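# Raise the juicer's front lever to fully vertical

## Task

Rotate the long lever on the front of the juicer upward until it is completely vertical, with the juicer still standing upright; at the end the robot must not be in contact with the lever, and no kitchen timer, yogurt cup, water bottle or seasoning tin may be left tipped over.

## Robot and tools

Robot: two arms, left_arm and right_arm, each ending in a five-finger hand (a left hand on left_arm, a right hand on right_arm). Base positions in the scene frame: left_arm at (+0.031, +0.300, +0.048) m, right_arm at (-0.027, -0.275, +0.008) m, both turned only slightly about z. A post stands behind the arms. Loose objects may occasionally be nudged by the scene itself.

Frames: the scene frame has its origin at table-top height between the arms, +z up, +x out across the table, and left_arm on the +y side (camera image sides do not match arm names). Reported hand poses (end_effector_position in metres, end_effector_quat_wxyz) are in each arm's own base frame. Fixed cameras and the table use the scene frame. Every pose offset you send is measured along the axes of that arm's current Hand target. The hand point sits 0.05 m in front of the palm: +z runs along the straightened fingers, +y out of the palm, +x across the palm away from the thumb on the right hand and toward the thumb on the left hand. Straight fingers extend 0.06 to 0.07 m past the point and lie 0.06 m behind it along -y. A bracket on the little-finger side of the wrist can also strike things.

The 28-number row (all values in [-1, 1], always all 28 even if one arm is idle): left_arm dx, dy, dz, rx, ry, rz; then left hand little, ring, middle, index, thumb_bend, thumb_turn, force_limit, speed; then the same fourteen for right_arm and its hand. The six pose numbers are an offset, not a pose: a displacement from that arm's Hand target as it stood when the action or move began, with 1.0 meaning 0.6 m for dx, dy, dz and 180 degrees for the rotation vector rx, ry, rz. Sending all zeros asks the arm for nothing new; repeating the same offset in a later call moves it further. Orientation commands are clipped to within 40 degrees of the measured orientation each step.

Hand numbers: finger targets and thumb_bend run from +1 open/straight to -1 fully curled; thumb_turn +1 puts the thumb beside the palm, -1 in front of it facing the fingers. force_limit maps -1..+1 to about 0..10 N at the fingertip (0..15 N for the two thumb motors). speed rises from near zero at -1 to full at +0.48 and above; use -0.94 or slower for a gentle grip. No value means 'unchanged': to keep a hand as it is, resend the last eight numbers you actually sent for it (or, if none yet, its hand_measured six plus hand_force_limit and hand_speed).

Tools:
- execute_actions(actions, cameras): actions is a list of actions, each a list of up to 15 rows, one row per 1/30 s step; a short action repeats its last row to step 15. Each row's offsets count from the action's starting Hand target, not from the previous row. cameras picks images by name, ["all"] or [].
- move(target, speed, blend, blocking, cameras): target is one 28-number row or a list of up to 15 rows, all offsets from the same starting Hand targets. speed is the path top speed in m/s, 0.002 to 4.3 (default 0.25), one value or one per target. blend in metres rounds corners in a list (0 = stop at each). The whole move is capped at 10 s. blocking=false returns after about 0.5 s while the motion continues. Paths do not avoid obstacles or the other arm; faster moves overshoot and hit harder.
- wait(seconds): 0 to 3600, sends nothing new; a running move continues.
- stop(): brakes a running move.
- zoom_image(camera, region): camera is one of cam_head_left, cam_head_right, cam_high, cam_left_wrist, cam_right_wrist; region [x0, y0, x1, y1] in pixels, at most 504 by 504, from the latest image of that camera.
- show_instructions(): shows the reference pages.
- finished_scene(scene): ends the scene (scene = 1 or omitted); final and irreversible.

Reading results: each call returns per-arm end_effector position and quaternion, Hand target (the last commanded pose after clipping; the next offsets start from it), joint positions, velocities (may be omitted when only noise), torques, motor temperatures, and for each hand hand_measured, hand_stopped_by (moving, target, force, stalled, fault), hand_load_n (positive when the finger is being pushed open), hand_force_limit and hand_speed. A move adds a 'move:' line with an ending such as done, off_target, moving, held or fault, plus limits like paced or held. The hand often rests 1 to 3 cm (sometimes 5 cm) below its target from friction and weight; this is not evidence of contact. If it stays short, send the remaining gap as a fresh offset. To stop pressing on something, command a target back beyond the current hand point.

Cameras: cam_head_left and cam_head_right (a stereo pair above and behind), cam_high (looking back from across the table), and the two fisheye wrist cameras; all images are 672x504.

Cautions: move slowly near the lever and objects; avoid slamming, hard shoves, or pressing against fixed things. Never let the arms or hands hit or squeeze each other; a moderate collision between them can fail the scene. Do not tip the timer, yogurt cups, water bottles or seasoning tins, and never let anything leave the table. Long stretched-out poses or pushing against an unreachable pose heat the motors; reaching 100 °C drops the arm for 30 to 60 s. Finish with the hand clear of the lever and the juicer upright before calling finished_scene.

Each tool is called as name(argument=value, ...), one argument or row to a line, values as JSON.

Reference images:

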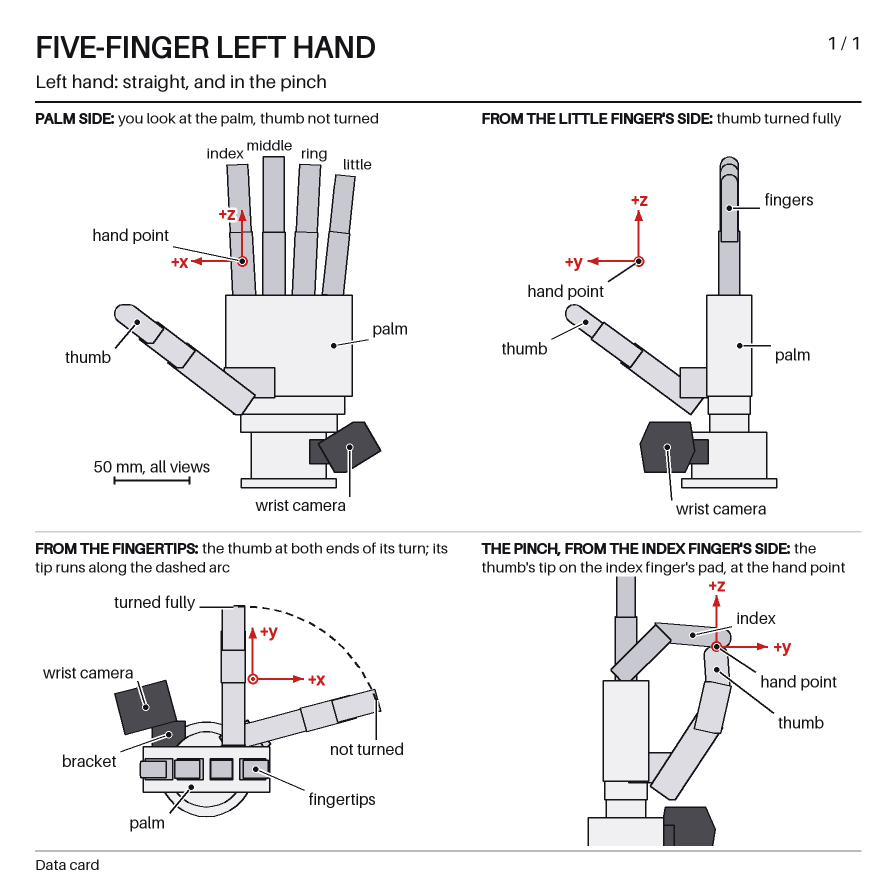

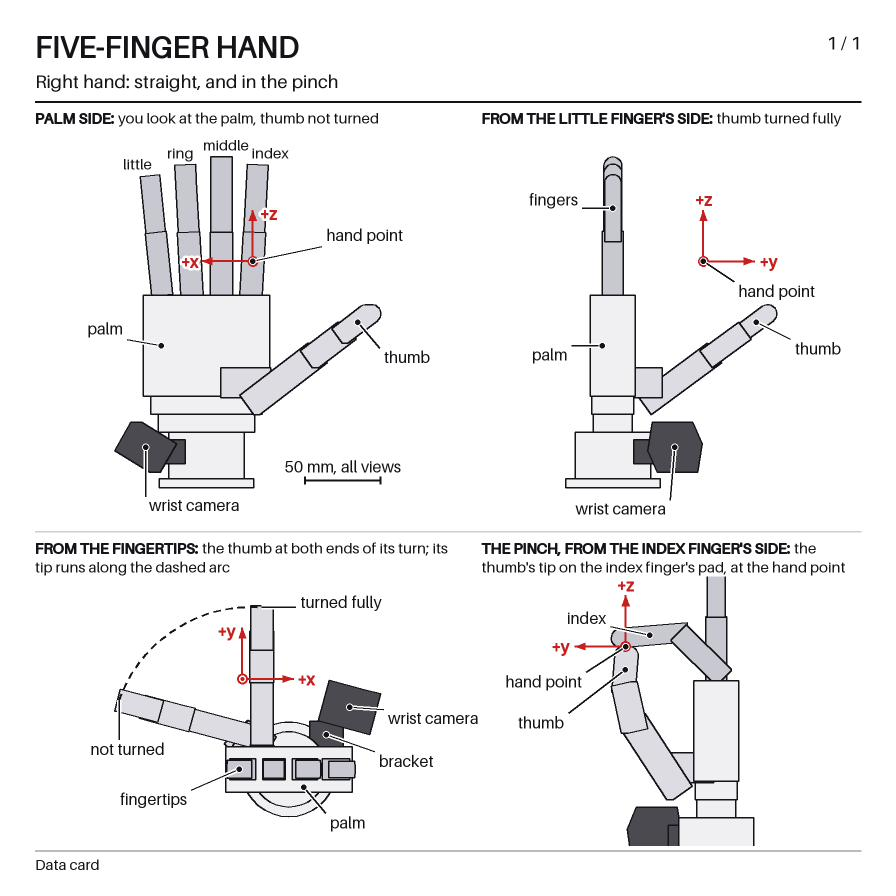

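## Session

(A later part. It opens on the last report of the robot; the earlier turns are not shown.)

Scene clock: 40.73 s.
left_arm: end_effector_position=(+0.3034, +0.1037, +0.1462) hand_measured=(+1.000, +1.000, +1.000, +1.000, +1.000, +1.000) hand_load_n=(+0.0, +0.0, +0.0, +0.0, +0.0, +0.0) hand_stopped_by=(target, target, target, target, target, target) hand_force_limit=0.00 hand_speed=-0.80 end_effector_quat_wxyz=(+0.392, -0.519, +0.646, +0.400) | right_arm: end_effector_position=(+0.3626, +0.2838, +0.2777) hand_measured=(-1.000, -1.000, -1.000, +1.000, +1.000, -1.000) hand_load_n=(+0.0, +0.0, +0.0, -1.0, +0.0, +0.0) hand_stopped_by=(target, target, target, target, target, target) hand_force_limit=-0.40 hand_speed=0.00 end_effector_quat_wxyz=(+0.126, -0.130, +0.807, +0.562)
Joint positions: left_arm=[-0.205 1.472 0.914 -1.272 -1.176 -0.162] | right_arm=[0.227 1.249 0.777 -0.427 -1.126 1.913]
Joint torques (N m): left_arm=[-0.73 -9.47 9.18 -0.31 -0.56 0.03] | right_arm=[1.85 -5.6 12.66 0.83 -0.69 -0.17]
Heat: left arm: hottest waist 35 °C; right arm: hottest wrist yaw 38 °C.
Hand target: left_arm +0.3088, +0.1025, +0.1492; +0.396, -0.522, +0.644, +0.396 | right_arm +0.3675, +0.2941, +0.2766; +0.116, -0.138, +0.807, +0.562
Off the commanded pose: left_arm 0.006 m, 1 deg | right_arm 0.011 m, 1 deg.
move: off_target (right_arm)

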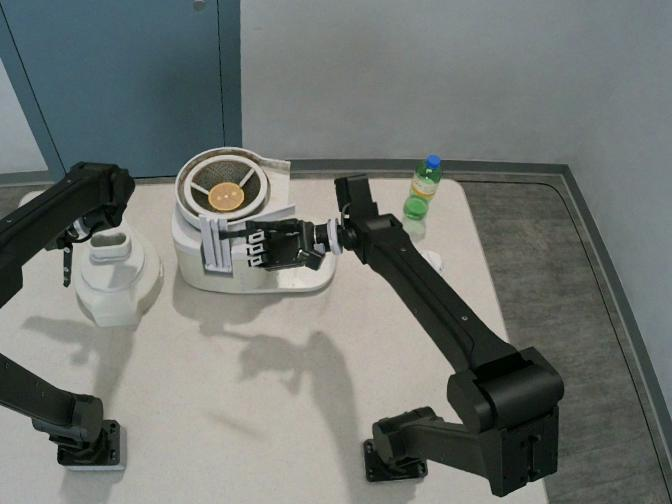

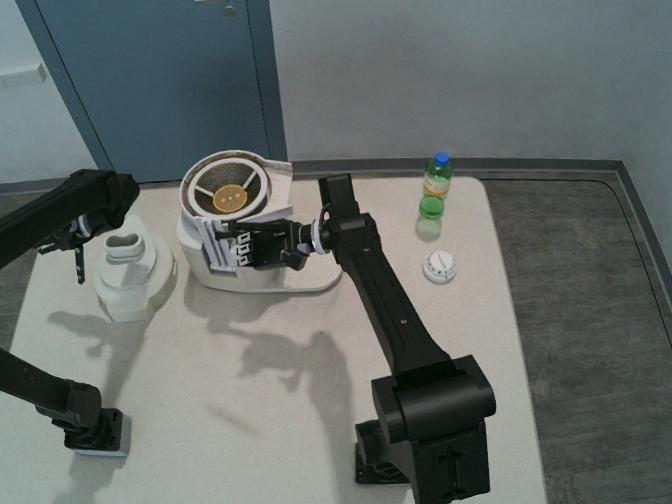

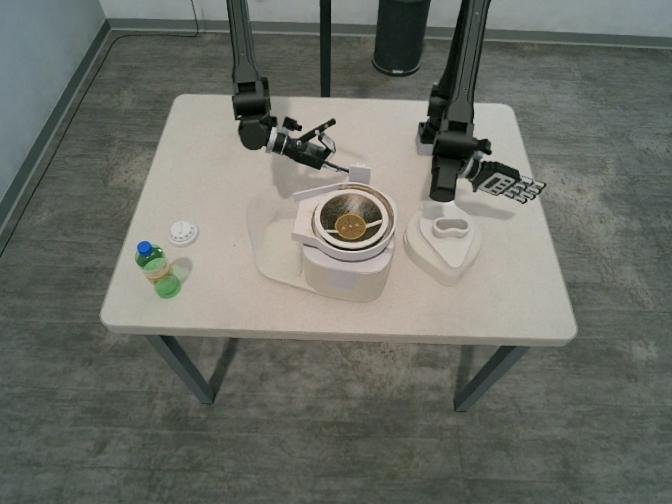

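move(
  target=[0,0,0,0,0,0,1,1,1,1,1,1,0,-0.8,-0.0150,-0.0070,0.0010,0,0,0,-1,-1,-1,1,1,-1,-0.4,0.0],
  speed=0.04,
  cameras=["cam_head_left", "cam_head_right", "cam_high"],
)

zoom_image(
  camera="cam_head_left",
  region=[170, 190, 290, 300],
)

zoom_image(
  camera="cam_high",
  region=[280, 120, 420, 240],
)

Scene clock: 42.60 s.
left_arm: end_effector_position=(+0.3034, +0.1037, +0.1462) hand_measured=(+1.000, +1.000, +1.000, +1.000, +1.000, +1.000) hand_load_n=(+0.0, +0.0, +0.0, +0.0, +0.5, +0.0) hand_stopped_by=(target, target, target, target, target, target) hand_force_limit=0.00 hand_speed=-0.80 end_effector_quat_wxyz=(+0.392, -0.519, +0.646, +0.400) | right_arm: end_effector_position=(+0.3715, +0.2826, +0.2771) hand_measured=(-1.000, -1.000, -1.000, +1.000, +1.000, -1.000) hand_load_n=(+0.0, +0.0, +0.0, -1.0, +0.0, -0.5) hand_stopped_by=(target, target, target, target, target, target) hand_force_limit=-0.40 hand_speed=0.00 end_effector_quat_wxyz=(+0.125, -0.129, +0.807, +0.563)
Joint positions: left_arm=[-0.205 1.472 0.914 -1.272 -1.176 -0.162] | right_arm=[0.218 1.275 0.799 -0.436 -1.134 1.9]
Joint torques (N m): left_arm=[-0.62 -9.58 9.17 -0.28 -0.56 0.04] | right_arm=[2.08 -5.71 12.79 0.85 -0.58 -0.16]
Heat: left arm: hottest elbow 35 °C; right arm: hottest wrist yaw 38 °C.
Hand target: left_arm +0.3088, +0.1025, +0.1492; +0.396, -0.522, +0.644, +0.396 | right_arm +0.3774, +0.2941, +0.2759; +0.116, -0.138, +0.807, +0.562
Off the commanded pose: left_arm 0.006 m, 1 deg | right_arm 0.013 m, 1 deg.
move: off_target (right_arm)

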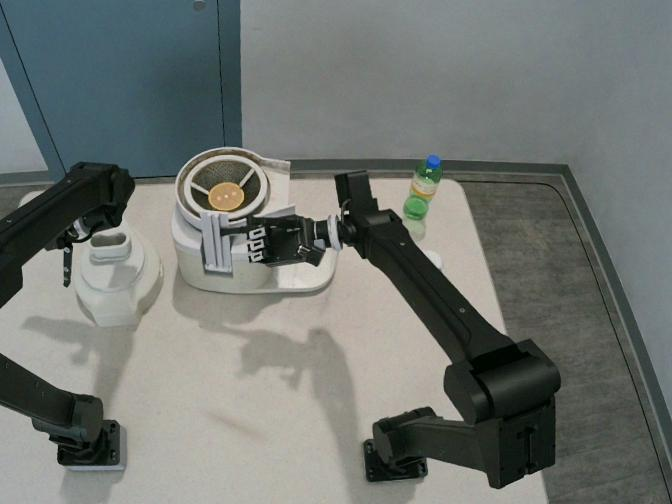

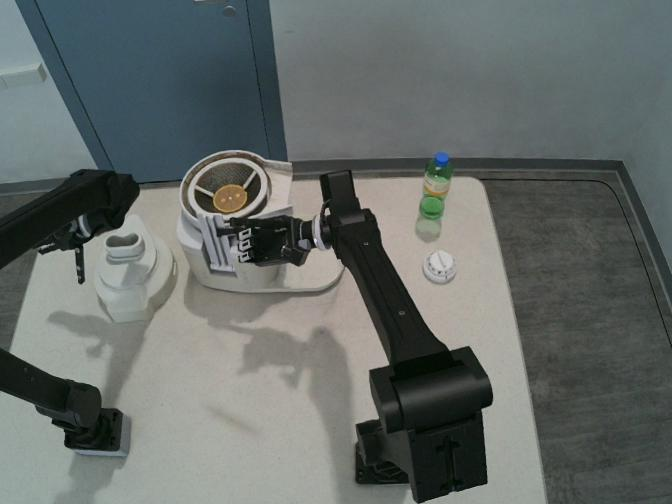

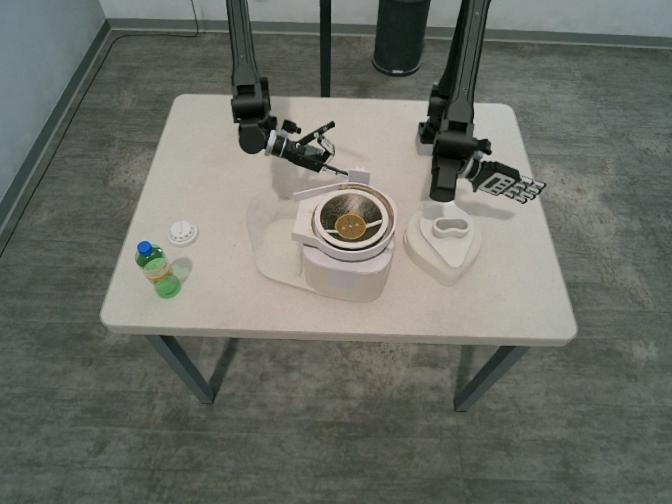

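Scaled by 4.200 from the camera's image (finer frame: 960x720).

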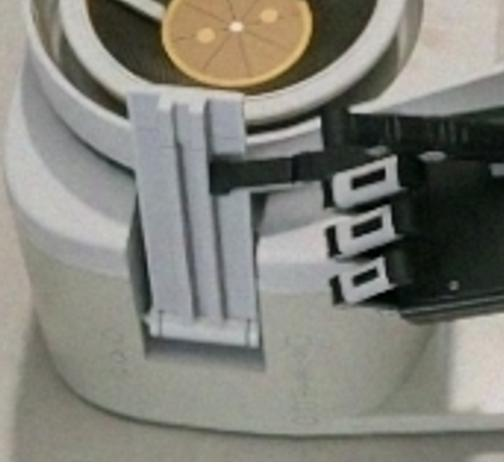

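Scaled by 3.600 from the camera's image (finer frame: 960x720).

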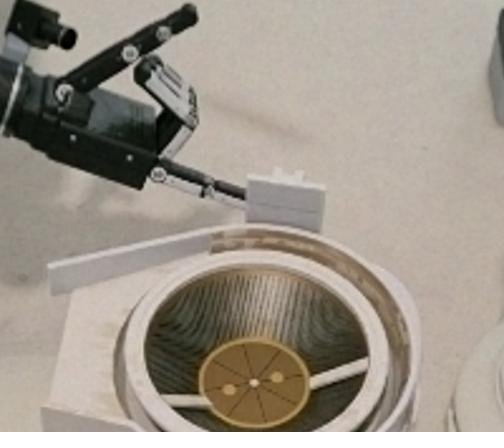

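move(
  target=[0,0,0,0,0,0,1,1,1,1,1,1,0,-0.8,-0.0150,-0.0070,0.0010,0,0,0,-1,-1,-1,1,1,-1,-0.4,0.0],
  speed=0.04,
  cameras=["cam_head_left", "cam_head_right", "cam_high"],
)

zoom_image(
  camera="cam_head_left",
  region=[170, 190, 290, 300],
)

zoom_image(
  camera="cam_high",
  region=[280, 120, 420, 240],
)

Scene clock: 43.70 s.
left_arm: end_effector_position=(+0.3034, +0.1037, +0.1462) hand_measured=(+1.000, +1.000, +1.000, +1.000, +1.000, +1.000) hand_load_n=(+0.0, +0.0, +0.0, +0.0, +0.0, +0.0) hand_stopped_by=(target, target, target, target, target, target) hand_force_limit=0.00 hand_speed=-0.80 end_effector_quat_wxyz=(+0.392, -0.519, +0.646, +0.400) | right_arm: end_effector_position=(+0.3739, +0.2815, +0.2757) hand_measured=(-1.000, -1.000, -1.000, +1.000, +1.000, -1.000) hand_load_n=(+0.0, +0.0, +0.0, -3.0, +0.0, +0.0) hand_stopped_by=(target, target, target, target, target, target) hand_force_limit=-0.40 hand_speed=0.00 end_effector_quat_wxyz=(+0.119, -0.130, +0.804, +0.567)
Joint positions: left_arm=[-0.205 1.472 0.914 -1.272 -1.176 -0.162] | right_arm=[0.212 1.293 0.81 -0.454 -1.151 1.881]
Joint torques (N m): left_arm=[-0.44 -9.76 9.17 -0.32 -0.57 0.03] | right_arm=[2.08 -5.13 13.86 1.24 -0.09 -0.12]
Heat: left arm: hottest elbow 35 °C; right arm: hottest wrist yaw 38 °C.
Hand target: left_arm +0.3088, +0.1025, +0.1492; +0.396, -0.522, +0.644, +0.396 | right_arm +0.3872, +0.2942, +0.2750; +0.116, -0.138, +0.807, +0.562
Off the commanded pose: left_arm 0.006 m, 1 deg | right_arm 0.018 m, 1 deg.
move: off_target (right_arm)

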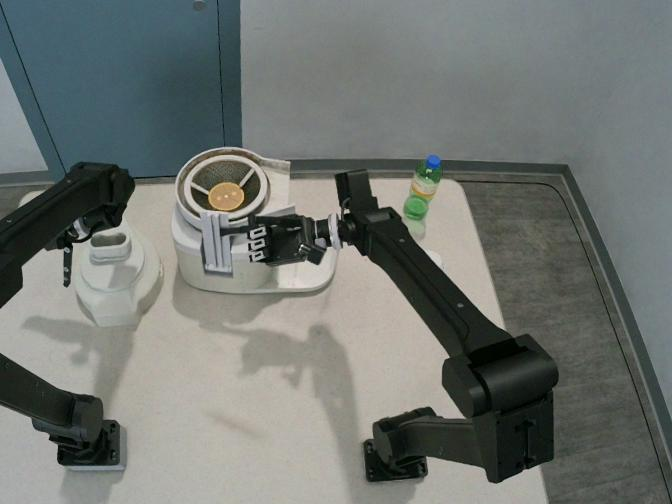

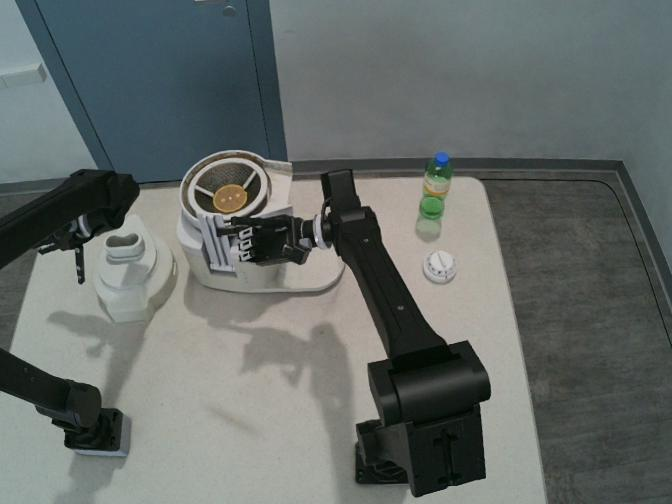

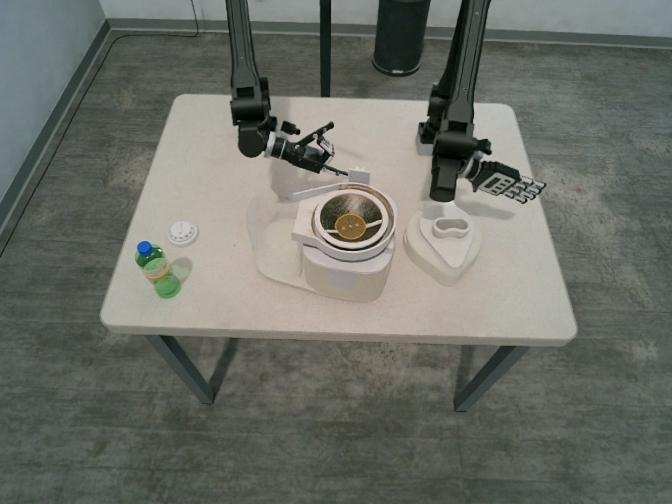

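Scaled by 4.200 from the camera's image (finer frame: 960x720).

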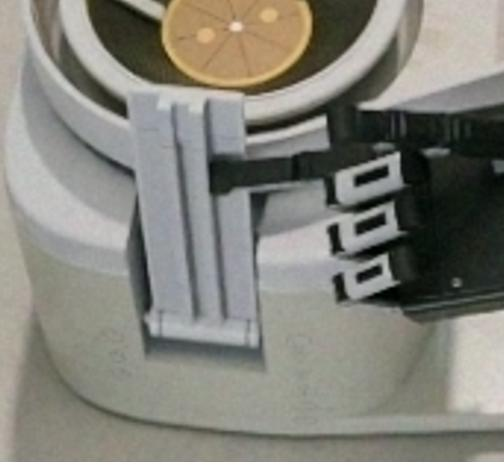

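Scaled by 3.600 from the camera's image (finer frame: 960x720).

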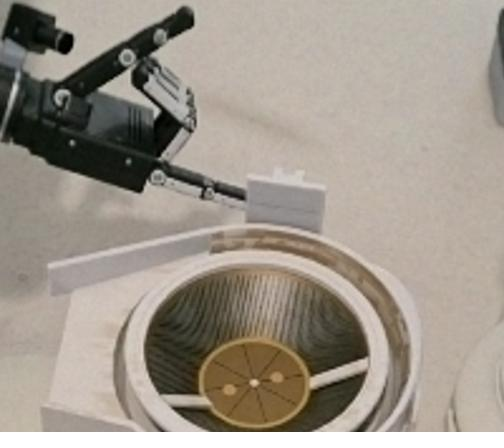

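move(
  target=[
    [0,0,0,0,0,0,1,1,1,1,1,1,0,-0.8,0.0262,0.0022,-0.0207,0,0,0,-1,-1,-1,1,1,-1,-0.4,0.0],
    [0,0,0,0,0,0,1,1,1,1,1,1,0,-0.8,0.0947,0.0270,-0.0258,0,0,0,-1,-1,-1,1,1,-1,-0.4,0.0],
    [0,0,0,0,0,0,1,1,1,1,1,1,0,-0.8,0.0970,0.0288,-0.2183,0,0,0,-1,-1,-1,1,1,-1,-0.4,0.0],
  ],
  blend=[0.005, 0.015, 0],
  speed=[0.04, 0.08, 0.12],
  cameras=["cam_head_left", "cam_head_right", "cam_high"],
)

zoom_image(
  camera="cam_head_left",
  region=[170, 190, 290, 300],
)

zoom_image(
  camera="cam_high",
  region=[280, 120, 420, 240],
)

Scene clock: 47.67 s.
left_arm: end_effector_position=(+0.3034, +0.1037, +0.1462) hand_measured=(+1.000, +1.000, +1.000, +1.000, +1.000, +1.000) hand_load_n=(+0.0, +0.0, +0.0, +0.0, +0.0, +0.0) hand_stopped_by=(target, target, target, target, target, target) hand_force_limit=0.00 hand_speed=-0.80 end_effector_quat_wxyz=(+0.392, -0.519, +0.646, +0.400) | right_arm: end_effector_position=(+0.3117, +0.1751, +0.3078) hand_measured=(-1.000, -1.000, -1.000, +1.000, +1.000, -1.000) hand_load_n=(+0.0, +0.0, +0.0, +0.0, +0.0, -0.5) hand_stopped_by=(target, target, target, target, target, target) hand_force_limit=-0.40 hand_speed=0.00 end_effector_quat_wxyz=(+0.108, -0.134, +0.807, +0.565)
Joint positions: left_arm=[-0.205 1.472 0.914 -1.272 -1.176 -0.162] | right_arm=[-0.099 1.219 0.88 -1.437 -1.219 0.999]
Joint torques (N m): left_arm=[-0.62 -9.58 9.1 -0.29 -0.57 0.02] | right_arm=[-0.21 -5.66 12.42 -0.35 -0.76 -0.19]
Heat: left arm: hottest elbow 35 °C; right arm: hottest wrist yaw 38 °C.
Hand target: left_arm +0.3088, +0.1025, +0.1492; +0.396, -0.522, +0.644, +0.396 | right_arm +0.3224, +0.1714, +0.3149; +0.116, -0.138, +0.807, +0.562
Off the commanded pose: left_arm 0.006 m, 1 deg | right_arm 0.013 m, 1 deg.
move: off_target (right_arm)

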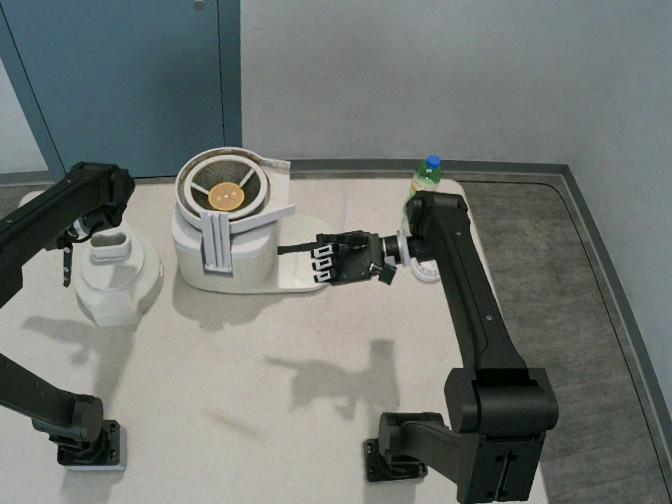

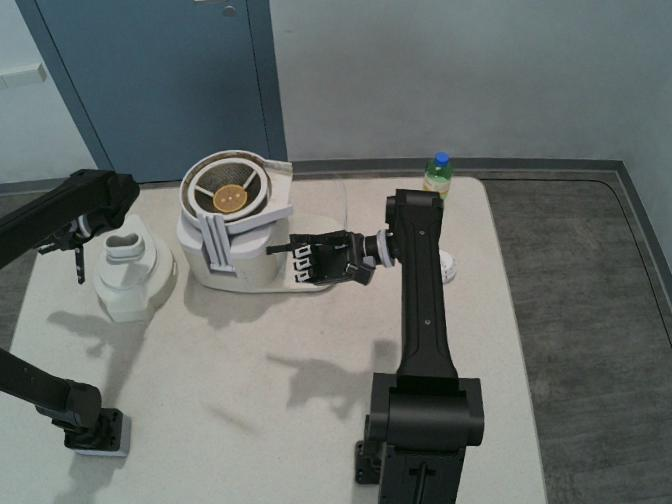

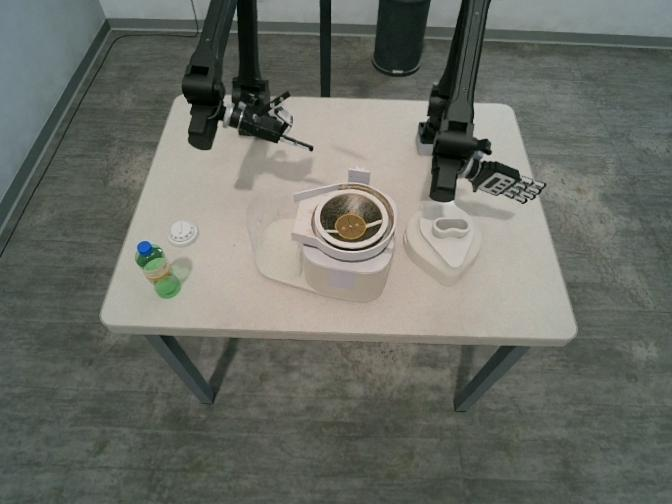

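Scaled by 4.200 from the camera's image (finer frame: 960x720).

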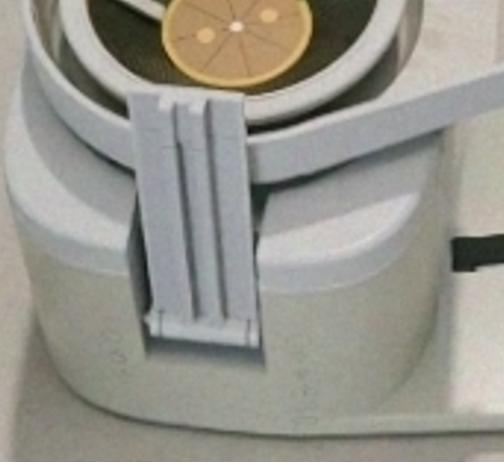

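Scaled by 3.600 from the camera's image (finer frame: 960x720).

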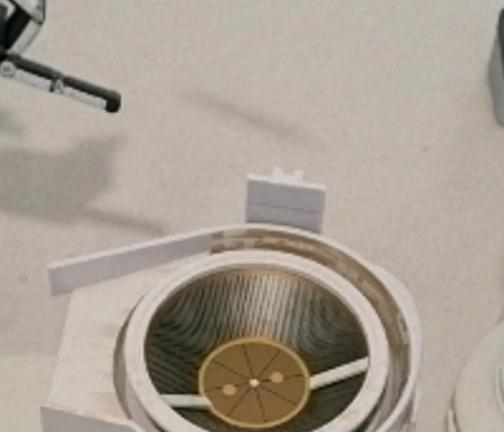

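finished_scene(
)

The scene is finished: the task was done.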